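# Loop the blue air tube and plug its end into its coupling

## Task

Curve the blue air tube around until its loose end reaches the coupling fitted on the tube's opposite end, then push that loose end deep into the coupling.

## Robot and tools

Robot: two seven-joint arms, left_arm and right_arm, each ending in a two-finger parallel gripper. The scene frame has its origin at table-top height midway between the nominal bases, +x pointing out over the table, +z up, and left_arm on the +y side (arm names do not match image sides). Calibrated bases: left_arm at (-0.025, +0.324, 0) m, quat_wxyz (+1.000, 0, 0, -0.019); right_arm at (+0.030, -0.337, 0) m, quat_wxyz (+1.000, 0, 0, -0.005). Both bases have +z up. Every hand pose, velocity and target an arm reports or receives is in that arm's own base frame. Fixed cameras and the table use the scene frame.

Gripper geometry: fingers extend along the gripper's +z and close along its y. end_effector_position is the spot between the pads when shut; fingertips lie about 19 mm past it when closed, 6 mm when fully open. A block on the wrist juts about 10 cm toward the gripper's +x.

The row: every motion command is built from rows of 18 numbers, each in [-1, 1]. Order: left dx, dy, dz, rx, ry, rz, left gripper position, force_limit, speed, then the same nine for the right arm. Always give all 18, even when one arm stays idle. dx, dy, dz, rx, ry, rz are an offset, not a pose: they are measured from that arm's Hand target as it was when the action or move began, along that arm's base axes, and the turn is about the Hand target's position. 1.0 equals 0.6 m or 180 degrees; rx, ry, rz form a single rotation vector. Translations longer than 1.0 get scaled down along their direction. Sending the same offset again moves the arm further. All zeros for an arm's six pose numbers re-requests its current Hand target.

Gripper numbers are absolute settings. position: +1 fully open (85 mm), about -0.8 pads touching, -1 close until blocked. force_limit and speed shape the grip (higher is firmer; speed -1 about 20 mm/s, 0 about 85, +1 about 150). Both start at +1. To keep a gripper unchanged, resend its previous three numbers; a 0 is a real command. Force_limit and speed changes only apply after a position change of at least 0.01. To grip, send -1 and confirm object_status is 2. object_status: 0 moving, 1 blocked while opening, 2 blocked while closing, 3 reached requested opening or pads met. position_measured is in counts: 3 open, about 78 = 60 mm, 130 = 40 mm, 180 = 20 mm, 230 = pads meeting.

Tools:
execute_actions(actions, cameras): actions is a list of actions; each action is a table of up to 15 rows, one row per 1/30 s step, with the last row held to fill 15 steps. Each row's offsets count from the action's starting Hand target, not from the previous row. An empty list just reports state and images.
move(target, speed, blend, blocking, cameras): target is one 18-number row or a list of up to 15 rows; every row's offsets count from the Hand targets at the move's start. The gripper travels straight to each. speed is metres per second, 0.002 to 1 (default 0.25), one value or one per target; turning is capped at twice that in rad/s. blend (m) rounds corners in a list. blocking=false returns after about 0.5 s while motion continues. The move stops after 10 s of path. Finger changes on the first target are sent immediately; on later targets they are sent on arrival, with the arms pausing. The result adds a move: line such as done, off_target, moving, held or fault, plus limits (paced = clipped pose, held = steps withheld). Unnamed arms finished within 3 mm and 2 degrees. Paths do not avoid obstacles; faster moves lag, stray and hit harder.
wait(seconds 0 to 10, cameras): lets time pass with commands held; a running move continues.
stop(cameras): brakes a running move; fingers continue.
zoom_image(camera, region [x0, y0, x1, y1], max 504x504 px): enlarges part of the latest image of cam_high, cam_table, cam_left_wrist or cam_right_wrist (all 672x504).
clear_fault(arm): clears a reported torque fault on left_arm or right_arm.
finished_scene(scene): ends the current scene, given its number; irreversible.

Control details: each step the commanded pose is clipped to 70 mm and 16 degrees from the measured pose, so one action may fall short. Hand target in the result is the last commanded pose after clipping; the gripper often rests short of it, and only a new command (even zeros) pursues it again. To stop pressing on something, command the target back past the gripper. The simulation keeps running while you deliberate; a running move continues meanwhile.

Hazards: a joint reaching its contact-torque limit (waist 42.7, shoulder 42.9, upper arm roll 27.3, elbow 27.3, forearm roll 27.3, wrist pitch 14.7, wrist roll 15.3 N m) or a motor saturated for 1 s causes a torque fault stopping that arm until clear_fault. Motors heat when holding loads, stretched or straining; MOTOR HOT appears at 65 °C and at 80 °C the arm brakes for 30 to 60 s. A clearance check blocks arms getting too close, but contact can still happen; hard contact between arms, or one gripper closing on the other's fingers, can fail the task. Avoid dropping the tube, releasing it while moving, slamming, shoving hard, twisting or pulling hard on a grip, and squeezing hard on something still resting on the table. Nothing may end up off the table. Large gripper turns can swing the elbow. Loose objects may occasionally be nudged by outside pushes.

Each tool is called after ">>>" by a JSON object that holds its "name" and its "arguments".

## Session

>>> {"name": "execute_actions", "arguments": {"actions": []}}

Scene clock: 0.00 s.
left_arm: end_effector_position=(+0.2370, -0.3789, +0.2370) position_measured=3 object_status=3 end_effector_quat_wxyz=(+0.137, +0.833, -0.528, +0.090) | right_arm: end_effector_position=(+0.5991, -0.3958, +0.2821) position_measured=3 object_status=3 end_effector_quat_wxyz=(-0.313, -0.522, +0.735, -0.298)
Joint positions: left_arm=[-0.734 -0.282 -0.19 0.777 -0.339 0.812 -1.945] | right_arm=[-0.388 0.777 0.119 2.144 -0.998 1.373 -0.543]
Joint velocities: within noise
Joint torques (N m): no reading
Hand target: left_arm +0.2370, -0.3789, +0.2370; +0.137, +0.833, -0.528, +0.090 | right_arm +0.5991, -0.3958, +0.2821; -0.313, -0.522, +0.735, -0.298
Tool commands: left_gripper/position=+1.0 left_gripper/force_limit=+1.0 left_gripper/speed=+1.0 right_gripper/position=+1.0 right_gripper/force_limit=+1.0 right_gripper/speed=+1.0

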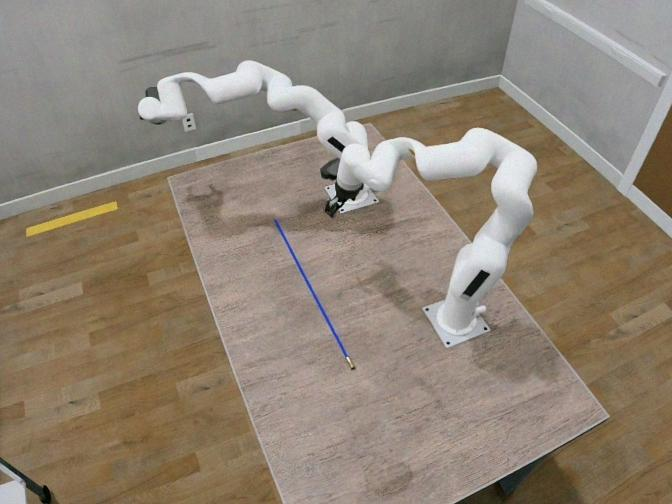

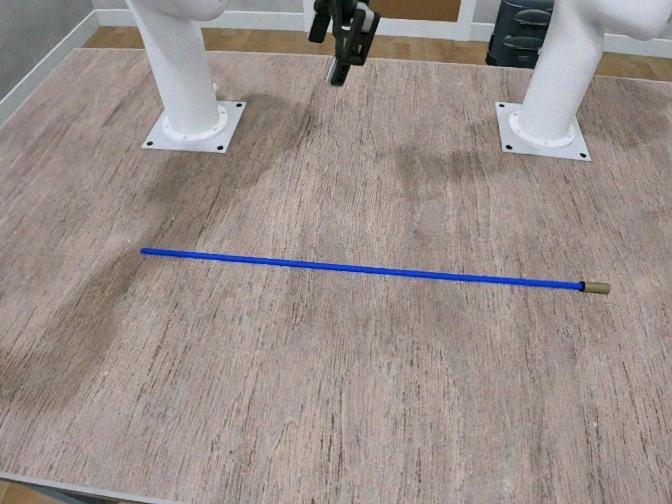

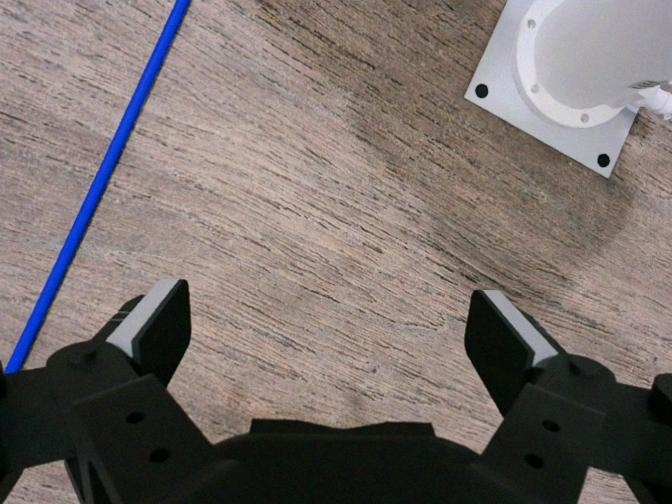

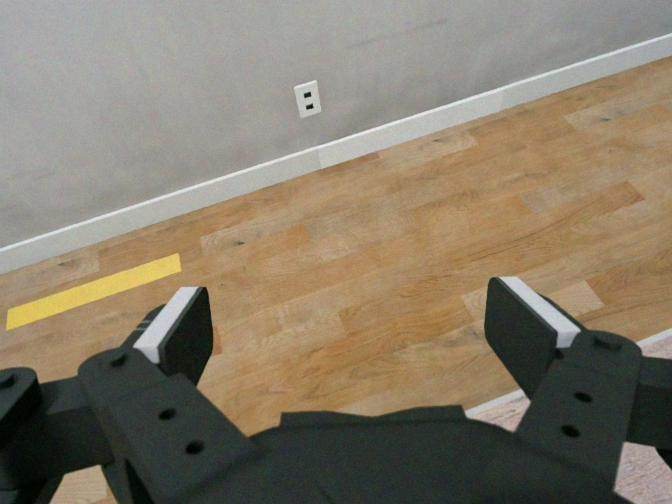

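>>> {"name": "move", "arguments": {"target": [[0.1,0.3,0.0,0.0736,-0.0049,-0.0644,-0.165,-0.3,-0.5,-0.3317,0.4933,-0.0533,0.2386,0.2271,0.56,-0.165,-0.3,-0.5],[0.2303,0.6697,-0.2783,0.1471,-0.0098,-0.1288,-0.165,-0.3,-0.5,-0.463,0.815,-0.3535,-0.0179,-0.45,-0.7809,-0.165,-0.3,-0.5]], "speed": 0.35, "blend": 0.03}}

>>> {"name": "zoom_image", "arguments": {"camera": "cam_table", "region": [530, 170, 672, 320]}}

>>> {"name": "zoom_image", "arguments": {"camera": "cam_table", "region": [90, 150, 290, 300]}}

Scene clock: 89.63 s.
left_arm: end_effector_position=(+0.3752, +0.0229, +0.0700) position_measured=150 object_status=3 end_effector_quat_wxyz=(-0.049, +0.719, -0.692, -0.049) | right_arm: end_effector_position=(+0.3213, +0.0932, +0.0700) position_measured=150 object_status=3 end_effector_quat_wxyz=(+0.049, +0.702, +0.709, -0.050)
Joint positions: left_arm=[-0.329 -0.036 0.338 0.572 0.259 0.623 -1.027] | right_arm=[-0.143 -0.155 0.501 0.468 -0.095 0.656 -3.509]
Joint velocities: within noise
Joint torques (N m): left_arm=[5.87 -13.14 2.13 18.58 4.84 -2.9 0.72] | right_arm=[5.36 -4.18 0.59 6.65 -4.15 -2.07 -1.67]
Hand target: left_arm +0.3752, +0.0230, +0.0700; -0.049, +0.719, -0.692, -0.049 | right_arm +0.3213, +0.0932, +0.0700; +0.049, +0.702, +0.709, -0.050
Off the commanded pose: left_arm 0.000 m, 0 deg | right_arm 0.000 m, 0 deg.
move: done

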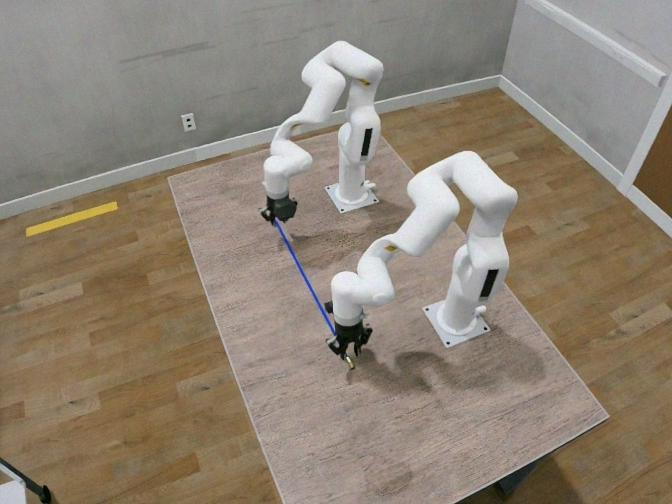

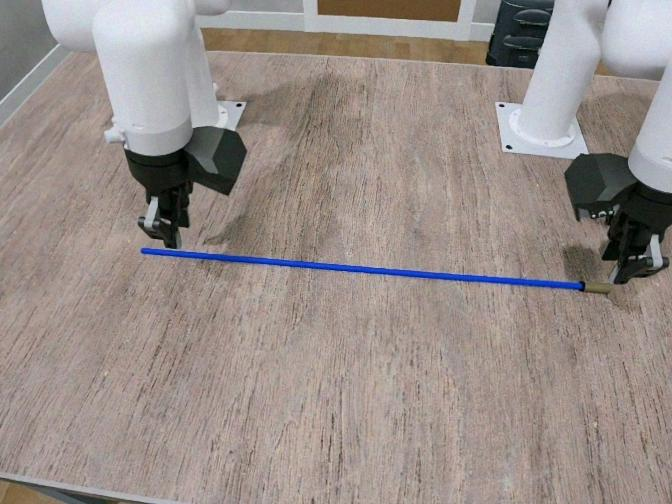

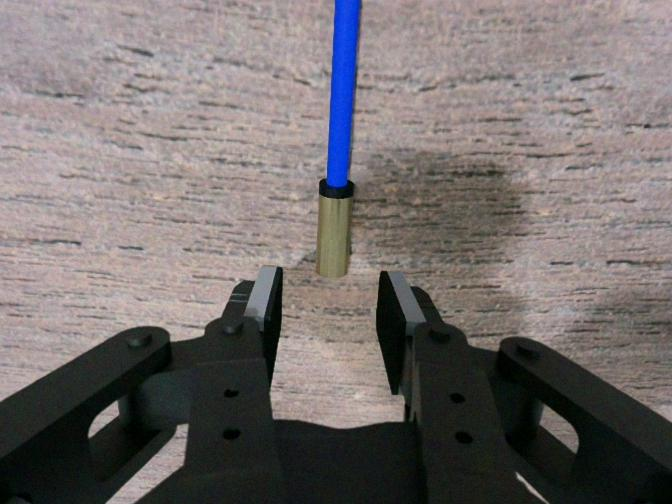

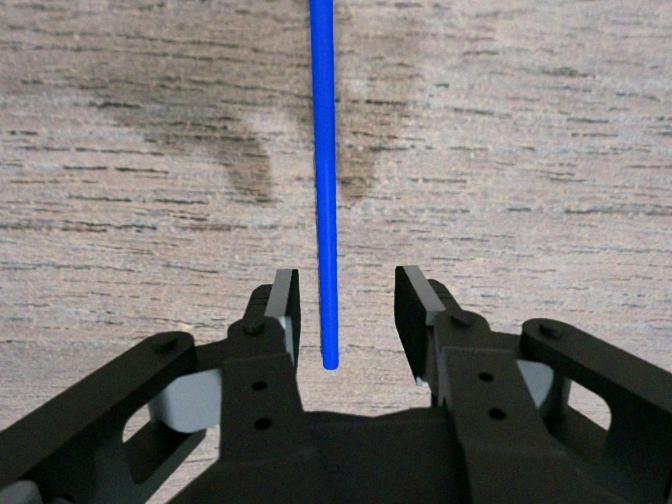

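Scaled by 3.360 from the camera's 672x504 image, which has a finer 960x720 frame.

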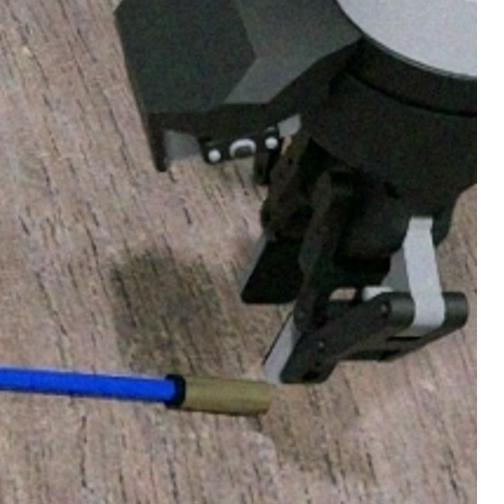

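Scaled by 2.520 from the camera's 672x504 image, which has a finer 960x720 frame.

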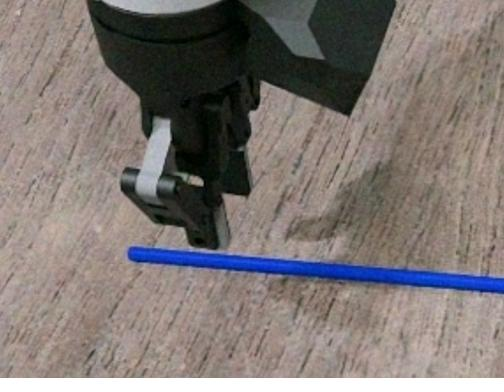

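>>> {"name": "move", "arguments": {"target": [[-0.0033,0,0,0,0,0,-0.165,-0.3,-0.5,-0.0108,0.0217,0,0,0,0,-0.165,-0.3,-0.5],[-0.0033,0,-0.065,0,0,0,-0.165,-0.3,-0.5,-0.0108,0.0217,-0.065,0,0,0,-0.165,-0.3,-0.5]], "speed": 0.1}}

>>> {"name": "zoom_image", "arguments": {"camera": "cam_table", "region": [550, 225, 650, 315]}}

>>> {"name": "zoom_image", "arguments": {"camera": "cam_table", "region": [120, 205, 240, 285]}}

Scene clock: 126.43 s.
left_arm: end_effector_position=(+0.3732, +0.0230, +0.0310) position_measured=150 object_status=3 end_effector_quat_wxyz=(-0.049, +0.719, -0.692, -0.049) | right_arm: end_effector_position=(+0.3148, +0.1062, +0.0310) position_measured=150 object_status=3 end_effector_quat_wxyz=(+0.049, +0.702, +0.709, -0.050)
Joint positions: left_arm=[-0.326 0.081 0.339 0.548 0.241 0.484 -1.026] | right_arm=[-0.158 -0.015 0.534 0.451 -0.245 0.53 -3.344]
Joint velocities: within noise
Joint torques (N m): left_arm=[6.18 -14.78 -1.73 16.7 -5.76 -2.85 0.85] | right_arm=[-5.67 -5.58 -1.82 9.31 -4.52 -2.24 1.21]
Hand target: left_arm +0.3732, +0.0230, +0.0310; -0.049, +0.719, -0.692, -0.049 | right_arm +0.3148, +0.1062, +0.0310; +0.049, +0.702, +0.709, -0.050
Off the commanded pose: left_arm 0.000 m, 0 deg | right_arm 0.000 m, 0 deg.
move: done

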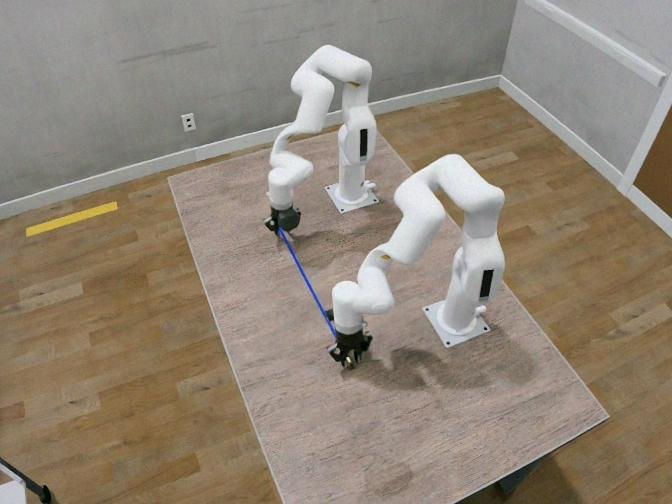

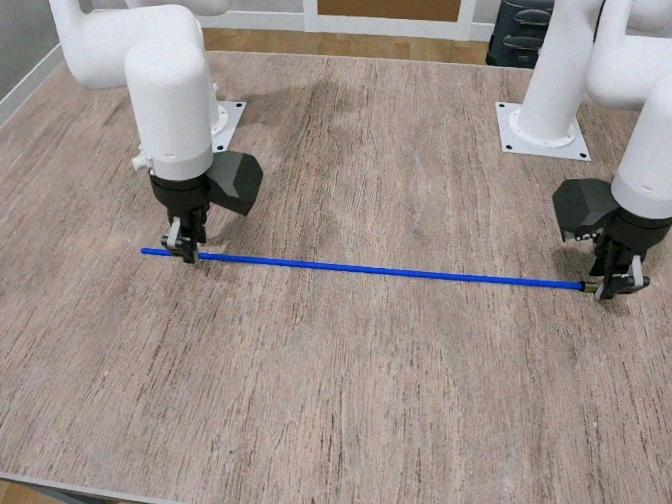

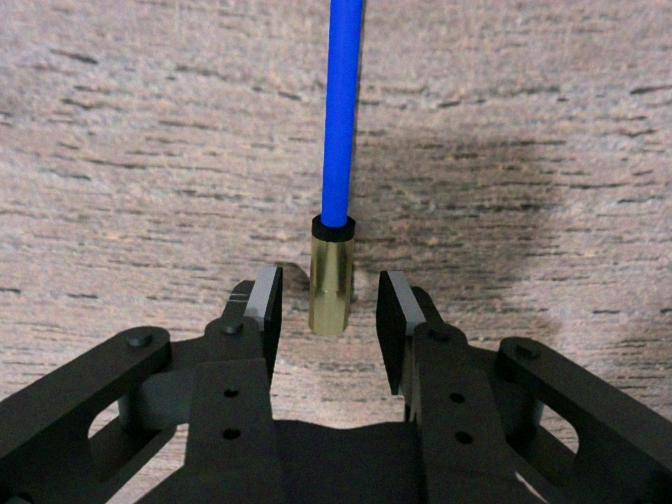

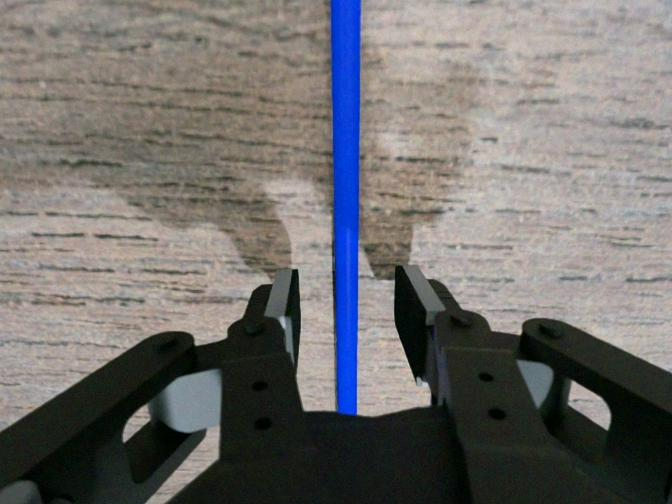

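Scaled by 5.040 from the camera's 672x504 image, which has a finer 960x720 frame.

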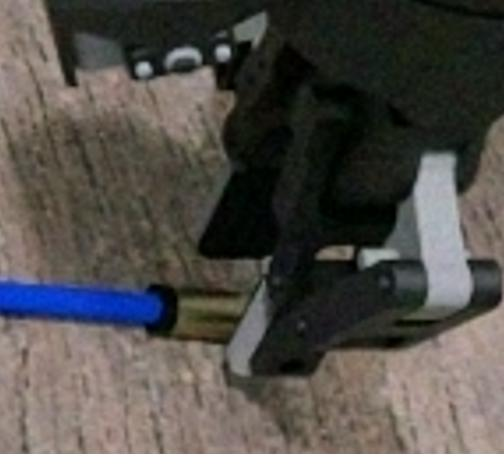

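Scaled by 4.200 from the camera's 672x504 image, which has a finer 960x720 frame.

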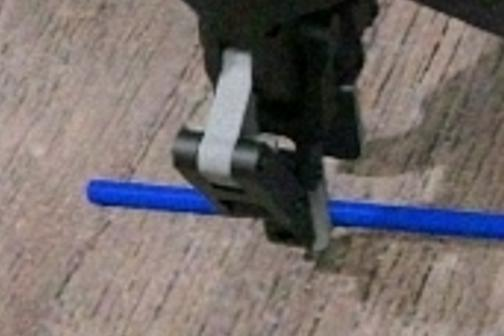

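>>> {"name": "move", "arguments": {"target": [[0,0,-0.0108,0,0,0,-0.165,-0.3,-0.5,0,0,-0.015,0,0,0,-0.165,-0.3,-0.5],[0,0,-0.0108,0,0,0,-1,-0.3,-1,0,0,-0.015,0,0,0,-1,-0.3,-1],[0,0,0.0092,0,0,0,-1,-0.3,-1,0,0,0.0079,0,0,0,-1,-0.3,-1]], "speed": 0.04}}

>>> {"name": "zoom_image", "arguments": {"camera": "cam_table", "region": [550, 225, 650, 315]}}

>>> {"name": "zoom_image", "arguments": {"camera": "cam_table", "region": [120, 205, 240, 285]}}

Scene clock: 147.00 s.
left_arm: end_effector_position=(+0.3732, +0.0230, +0.0365) position_measured=197 object_status=2 end_effector_quat_wxyz=(-0.049, +0.719, -0.692, -0.049) | right_arm: end_effector_position=(+0.3148, +0.1062, +0.0357) position_measured=213 object_status=2 end_effector_quat_wxyz=(+0.049, +0.702, +0.709, -0.050)
Joint positions: left_arm=[-0.326 0.063 0.339 0.549 0.246 0.503 -1.027] | right_arm=[-0.155 -0.034 0.537 0.451 -0.219 0.545 -3.364]
Joint velocities: within noise
Joint torques (N m): left_arm=[-5.61 -24.35 2.93 17.08 4.84 -0.54 -0.94] | right_arm=[5.46 -14.16 1.06 9.32 4.88 0.04 -1.8]
Hand target: left_arm +0.3732, +0.0230, +0.0365; -0.049, +0.719, -0.692, -0.049 | right_arm +0.3148, +0.1062, +0.0357; +0.049, +0.702, +0.709, -0.050
Off the commanded pose: left_arm 0.000 m, 0 deg | right_arm 0.000 m, 0 deg.
move: done

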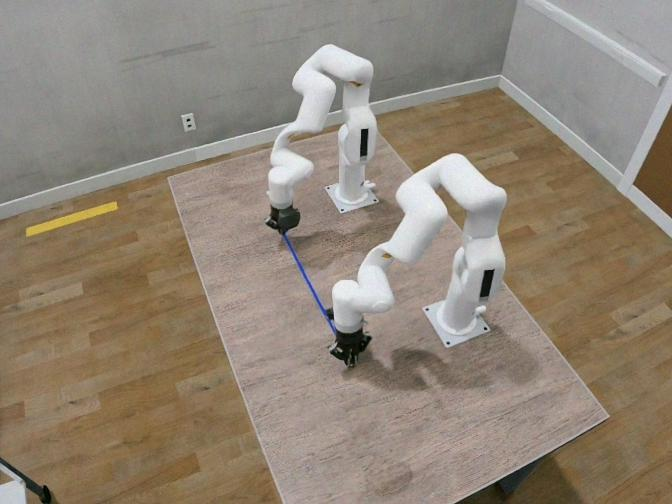

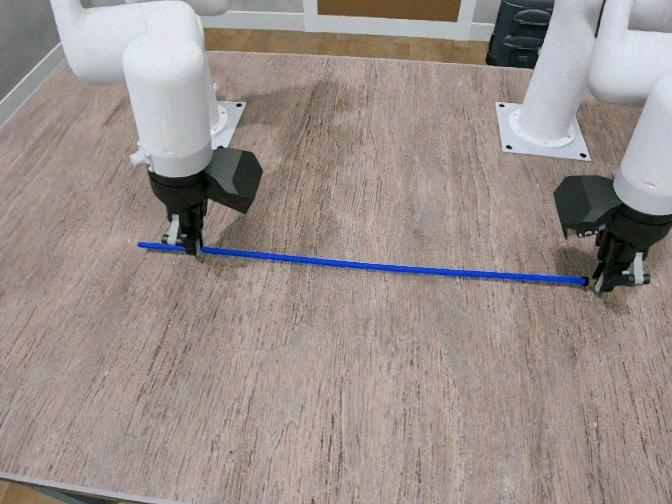

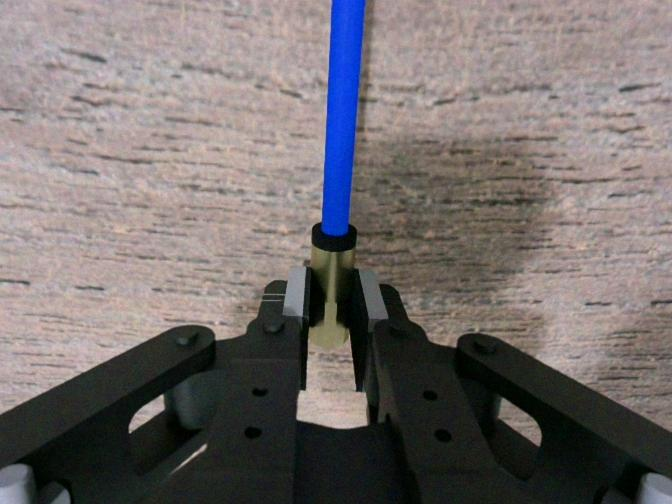

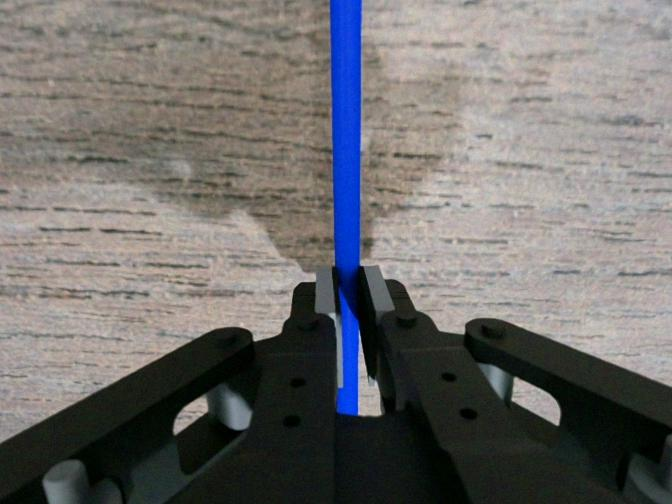

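Scaled by 5.040 from the camera's 672x504 image, which has a finer 960x720 frame.

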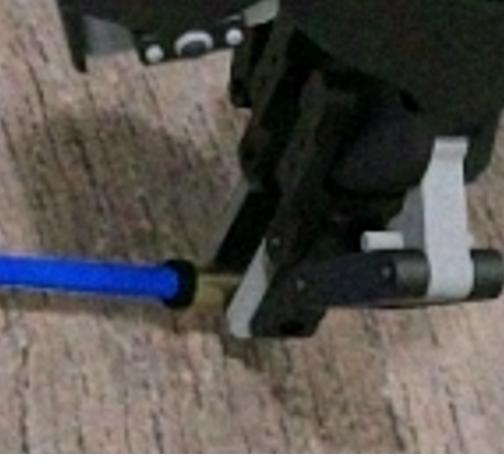

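Scaled by 4.200 from the camera's 672x504 image, which has a finer 960x720 frame.

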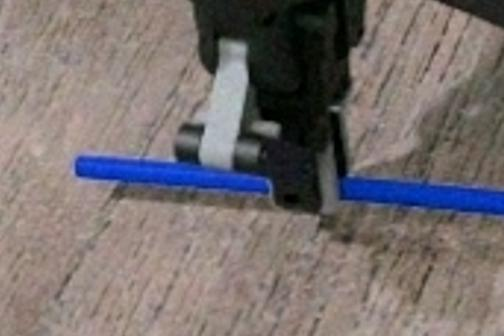

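>>> {"name": "move", "arguments": {"target": [[-0.009,-0.0224,0,0,0,0.125,-1,-0.3,-1,-0.0095,0.0015,0,0,0,-0.125,-1,-0.3,-1],[-0.0171,-0.0682,0,0,0,0.25,-1,-0.3,-1,-0.0195,0.0263,0,0,0,-0.25,-1,-0.3,-1],[-0.0243,-0.1338,0,0,0,0.375,-1,-0.3,-1,-0.0294,0.0708,0,0,0,-0.375,-1,-0.3,-1],[-0.0311,-0.214,0,0,0,0.5,-1,-0.3,-1,-0.0396,0.1303,0,0,0,-0.5,-1,-0.3,-1]], "speed": 0.14, "blend": 0.01}}

Scene clock: 180.03 s.
left_arm: end_effector_position=(+0.3545, -0.1054, +0.0365) position_measured=197 object_status=2 end_effector_quat_wxyz=(+0.000, +0.997, +0.019, -0.069) | right_arm: end_effector_position=(+0.2911, +0.1844, +0.0357) position_measured=213 object_status=2 end_effector_quat_wxyz=(-0.001, +0.998, +0.005, -0.070)
Joint positions: left_arm=[-0.531 0.117 0.255 0.656 -0.11 0.678 -2.579] | right_arm=[-0.082 0.049 0.609 0.553 0.074 0.635 -1.9]
Joint velocities: within noise
Joint torques (N m): left_arm=[-5.53 -16.94 -1.23 17.43 -5.59 -2.74 -0.92] | right_arm=[5.75 -6.17 2.18 9.43 3.65 -2.04 1.34]
Hand target: left_arm +0.3545, -0.1054, +0.0365; +0.000, +0.997, +0.019, -0.069 | right_arm +0.2911, +0.1844, +0.0357; -0.001, +0.998, +0.005, -0.070
Off the commanded pose: left_arm 0.000 m, 0 deg | right_arm 0.000 m, 0 deg.
move: done

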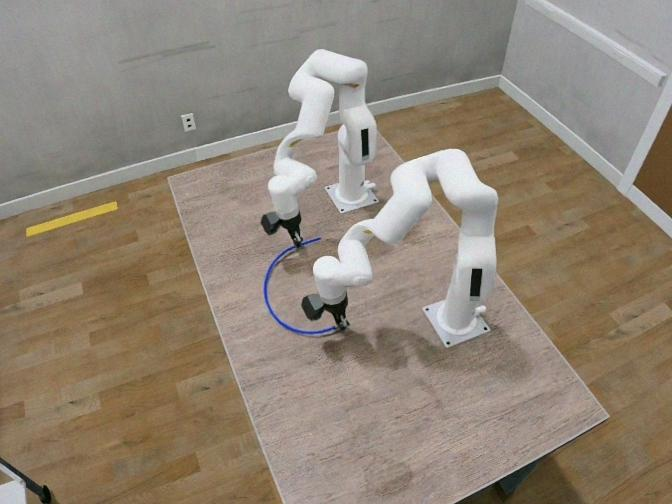

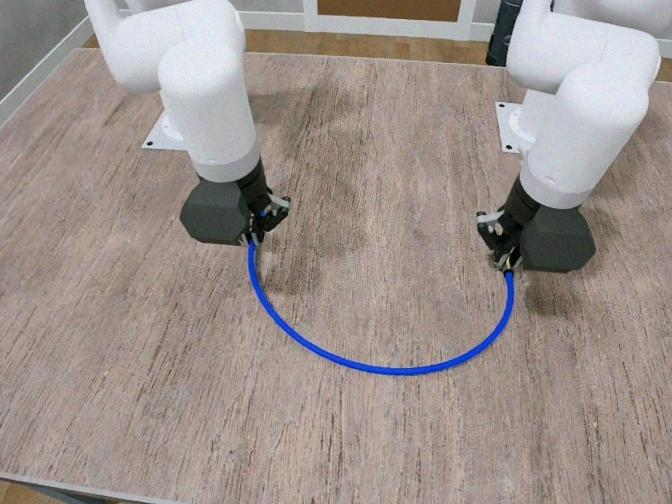

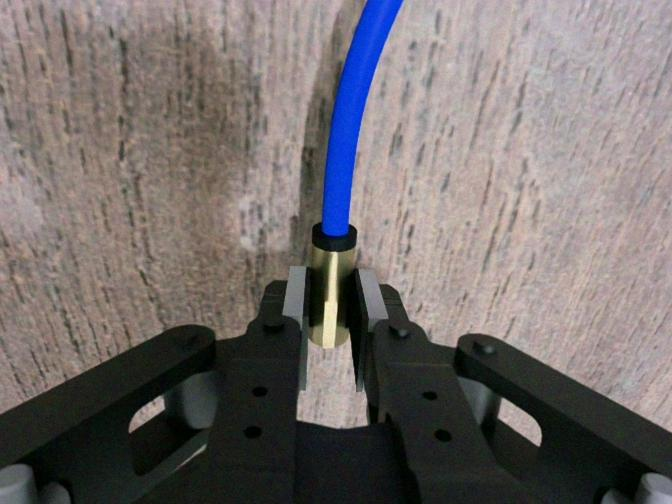

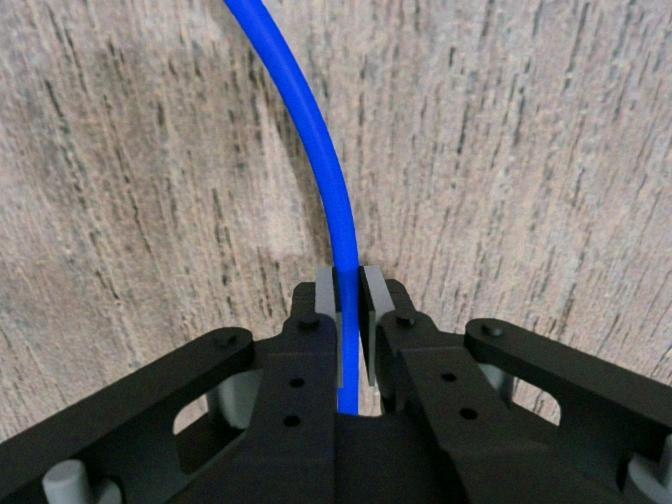

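>>> {"name": "move", "arguments": {"target": [[-0.0074,-0.0626,0,0,0,0.125,-1,-0.3,-1,-0.0099,0.0415,0,0,0,-0.125,-1,-0.3,-1],[-0.0149,-0.1262,0,0,0,0.25,-1,-0.3,-1,-0.0198,0.0842,0,0,0,-0.25,-1,-0.3,-1],[-0.0225,-0.1788,0,0,0,0.375,-1,-0.3,-1,-0.0299,0.1157,0,0,0,-0.375,-1,-0.3,-1],[-0.0309,-0.2187,0,0,0,0.5,-1,-0.3,-1,-0.0395,0.1345,0,0,0,-0.5,-1,-0.3,-1]], "speed": 0.14, "blend": 0.01}}

>>> {"name": "zoom_image", "arguments": {"camera": "cam_table", "region": [270, 200, 420, 270]}}

>>> {"name": "zoom_image", "arguments": {"camera": "cam_left_wrist", "region": [260, 200, 400, 440]}}

Scene clock: 199.07 s.
left_arm: end_effector_position=(+0.3360, -0.2367, +0.0365) position_measured=197 object_status=2 end_effector_quat_wxyz=(+0.049, +0.692, +0.719, -0.049) | right_arm: end_effector_position=(+0.2674, +0.2651, +0.0358) position_measured=213 object_status=2 end_effector_quat_wxyz=(-0.050, +0.709, -0.702, -0.049)
Joint positions: left_arm=[-0.81 0.129 0.213 0.616 -0.341 0.431 -4.259] | right_arm=[0.099 0.037 0.658 0.471 0.23 0.353 -0.251]
Joint velocities: within noise
Joint torques (N m): left_arm=[-5.15 -16.87 3.54 11.34 5.12 -3.07 -0.95] | right_arm=[4.97 -12.06 -2.03 5.58 -4.39 -2.19 1.79]
Hand target: left_arm +0.3360, -0.2367, +0.0365; +0.049, +0.692, +0.719, -0.049 | right_arm +0.2674, +0.2651, +0.0357; -0.050, +0.709, -0.702, -0.049
Off the commanded pose: left_arm 0.000 m, 0 deg | right_arm 0.000 m, 0 deg.
move: done

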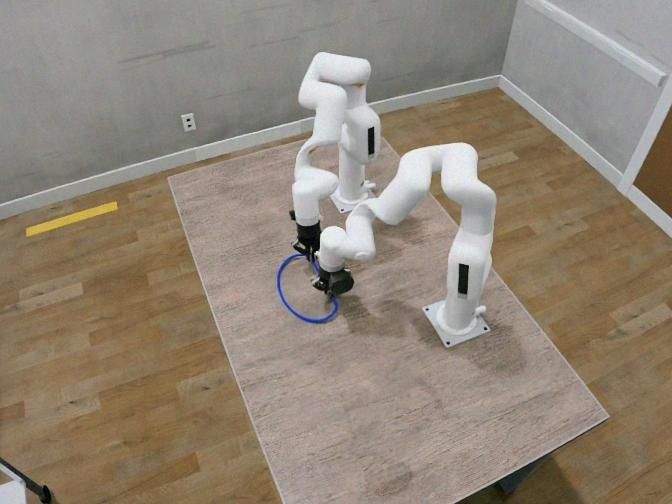

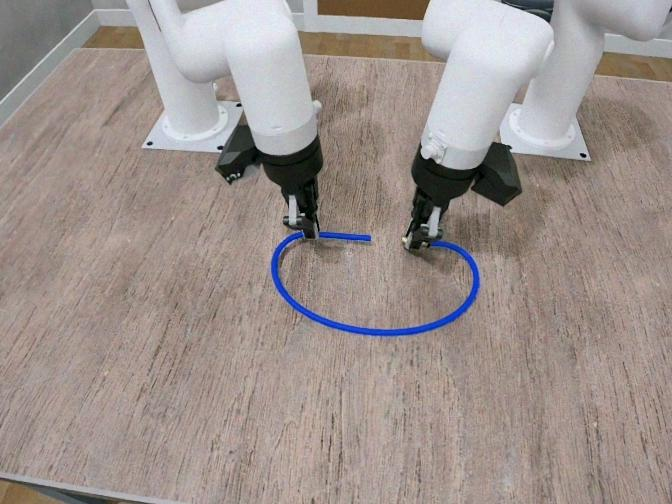

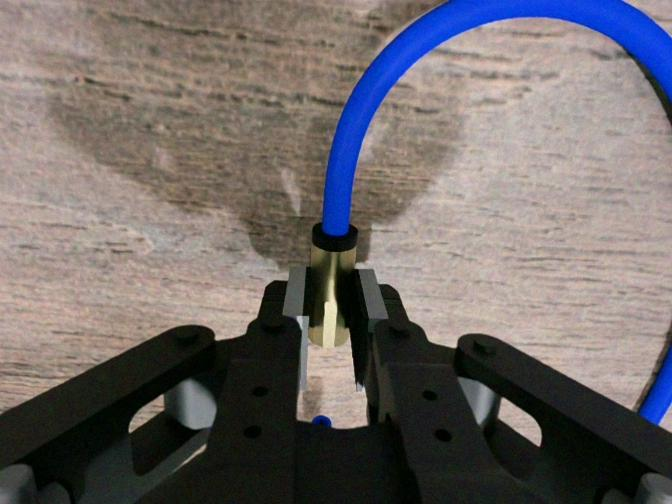

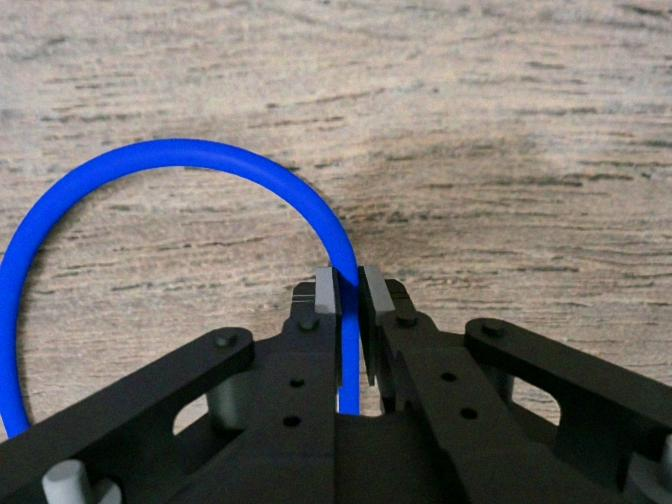

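Scaled by 3.360 from the camera's 672x504 image, which has a finer 960x720 frame.

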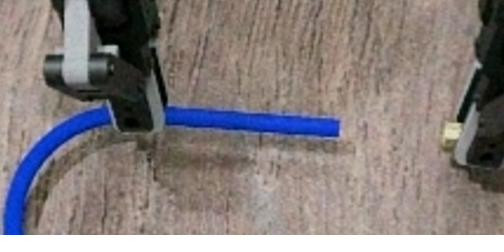

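Scaled by 2.100 from the camera's 672x504 image, which has a finer 960x720 frame.

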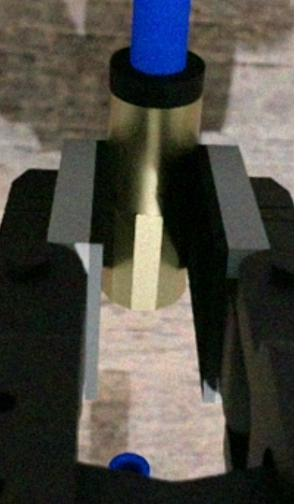

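>>> {"name": "move", "arguments": {"target": [0.0012,-0.03,0,0,0,0,-1,-0.3,-1,0.0003,0.03,0,0,0,-0.0055,-1,-0.3,-1], "speed": 0.08}}

>>> {"name": "zoom_image", "arguments": {"camera": "cam_table", "region": [300, 210, 420, 265]}}

>>> {"name": "zoom_image", "arguments": {"camera": "cam_left_wrist", "region": [260, 210, 400, 440]}}

Scene clock: 214.30 s.
left_arm: end_effector_position=(+0.3367, -0.2547, +0.0365) position_measured=197 object_status=2 end_effector_quat_wxyz=(+0.049, +0.692, +0.719, -0.049) | right_arm: end_effector_position=(+0.2676, +0.2831, +0.0358) position_measured=213 object_status=2 end_effector_quat_wxyz=(-0.051, +0.703, -0.708, -0.049)
Joint positions: left_arm=[-0.831 0.156 0.199 0.652 -0.338 0.437 -4.297] | right_arm=[0.126 0.078 0.655 0.509 0.147 0.349 -0.137]
Joint velocities: within noise
Joint torques (N m): left_arm=[-5.01 -17.84 -0.88 16.95 5.16 -0.67 -0.95] | right_arm=[4.95 -5.82 -1.49 9.11 -4.51 -1.11 1.61]
Hand target: left_arm +0.3367, -0.2547, +0.0365; +0.049, +0.692, +0.719, -0.049 | right_arm +0.2676, +0.2831, +0.0357; -0.051, +0.703, -0.708, -0.049
Off the commanded pose: left_arm 0.000 m, 0 deg | right_arm 0.000 m, 0 deg.
move: done

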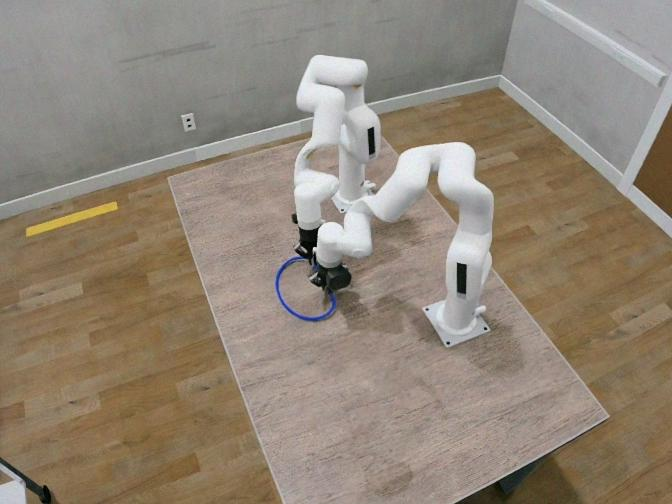

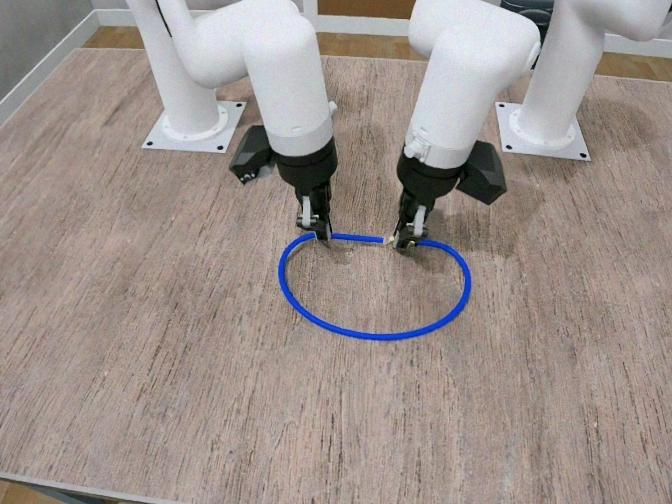

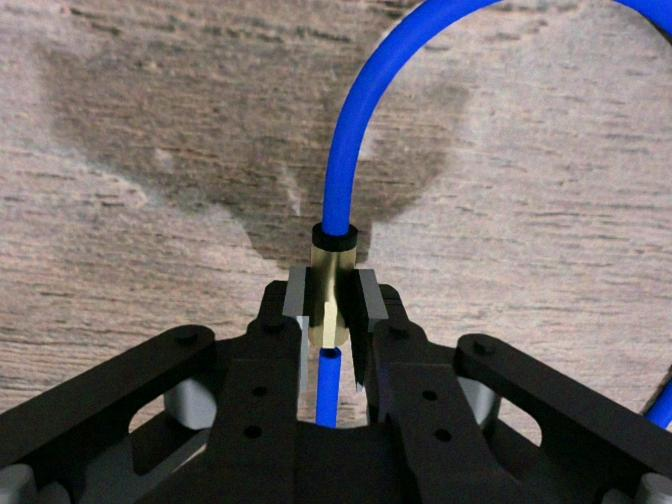

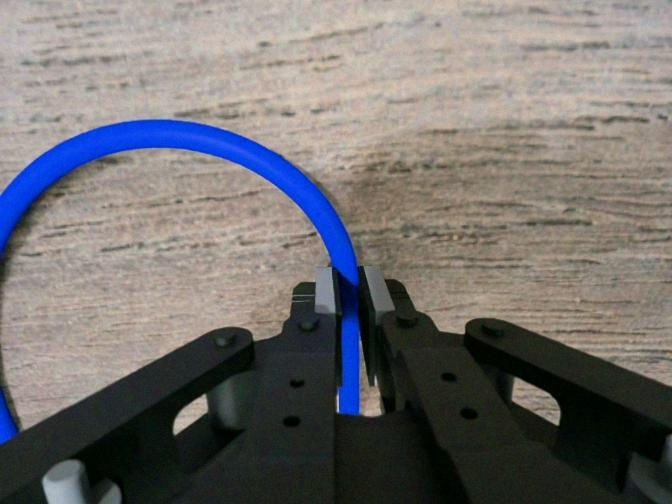

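Scaled by 4.200 from the camera's 672x504 image, which has a finer 960x720 frame.

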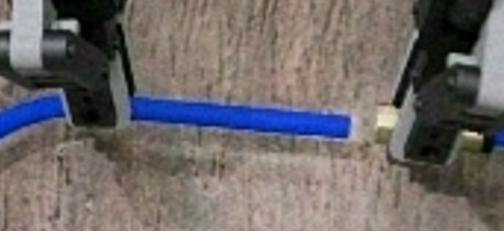

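Scaled by 2.191 from the camera's 672x504 image, which has a finer 960x720 frame.

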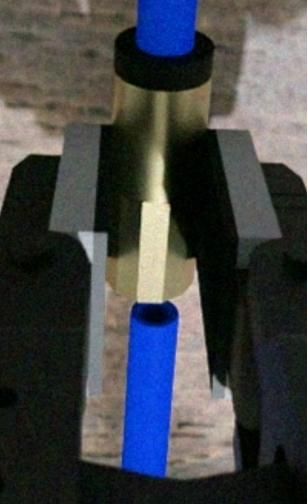

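>>> {"name": "move", "arguments": {"target": [0,0,0,0,0,0,-1,-0.3,-1,-0.0018,0,0.0015,0,0,0,-1,-0.3,-1], "speed": 0.05}}

>>> {"name": "zoom_image", "arguments": {"camera": "cam_table", "region": [365, 220, 425, 260]}}

>>> {"name": "zoom_image", "arguments": {"camera": "cam_left_wrist", "region": [260, 210, 400, 440]}}

Scene clock: 237.87 s.
left_arm: end_effector_position=(+0.3367, -0.2547, +0.0365) position_measured=197 object_status=2 end_effector_quat_wxyz=(+0.049, +0.692, +0.719, -0.049) | right_arm: end_effector_position=(+0.2665, +0.2831, +0.0366) position_measured=213 object_status=2 end_effector_quat_wxyz=(-0.051, +0.703, -0.708, -0.049)
Joint positions: left_arm=[-0.831 0.156 0.199 0.652 -0.338 0.437 -4.297] | right_arm=[0.126 0.072 0.658 0.507 0.155 0.352 -0.14]
Joint velocities: within noise
Joint torques (N m): left_arm=[-4.77 -18.43 -0.42 15.82 4.83 -1.07 -1.06] | right_arm=[5.06 -14.83 1.84 5.75 4.63 -0.21 -1.32]
Hand target: left_arm +0.3367, -0.2547, +0.0365; +0.049, +0.692, +0.719, -0.049 | right_arm +0.2665, +0.2831, +0.0366; -0.051, +0.703, -0.708, -0.049
Off the commanded pose: left_arm 0.000 m, 0 deg | right_arm 0.000 m, 0 deg.
move: done

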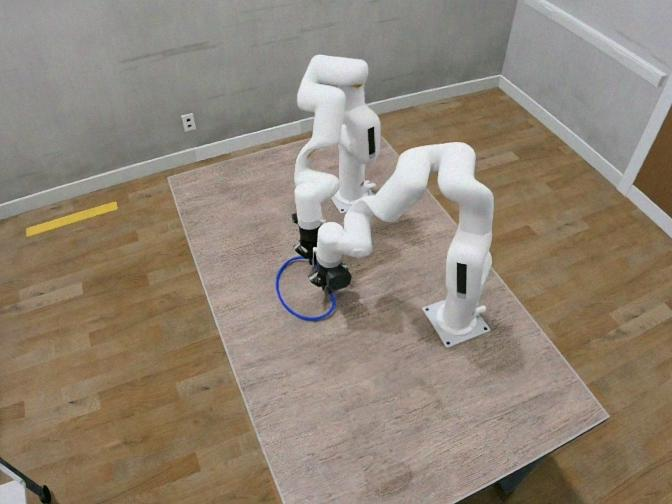

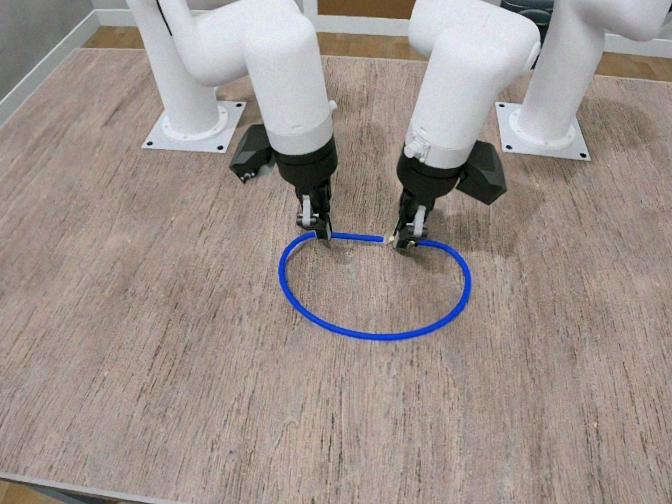

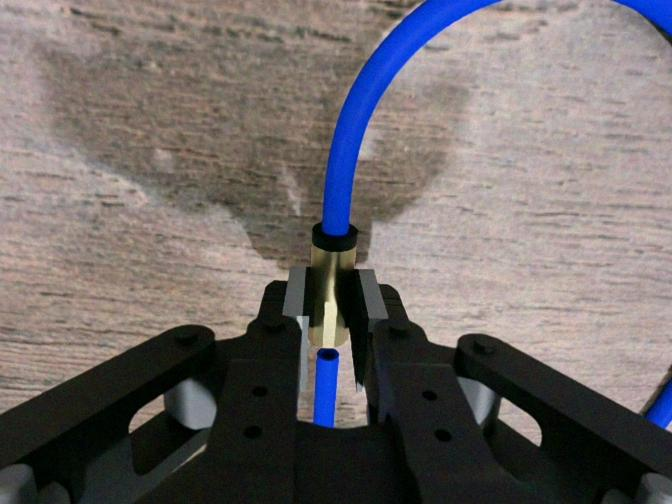

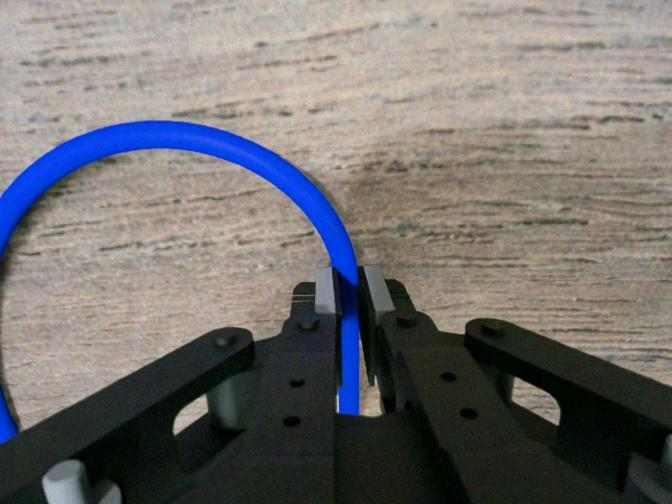

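Scaled by 8.400 from the camera's 672x504 image, which has a finer 960x720 frame.

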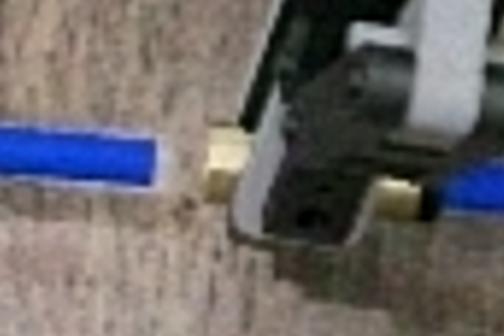

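Scaled by 2.191 from the camera's 672x504 image, which has a finer 960x720 frame.

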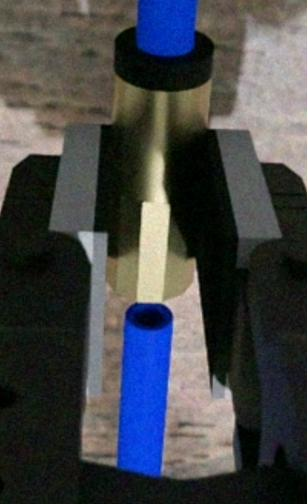

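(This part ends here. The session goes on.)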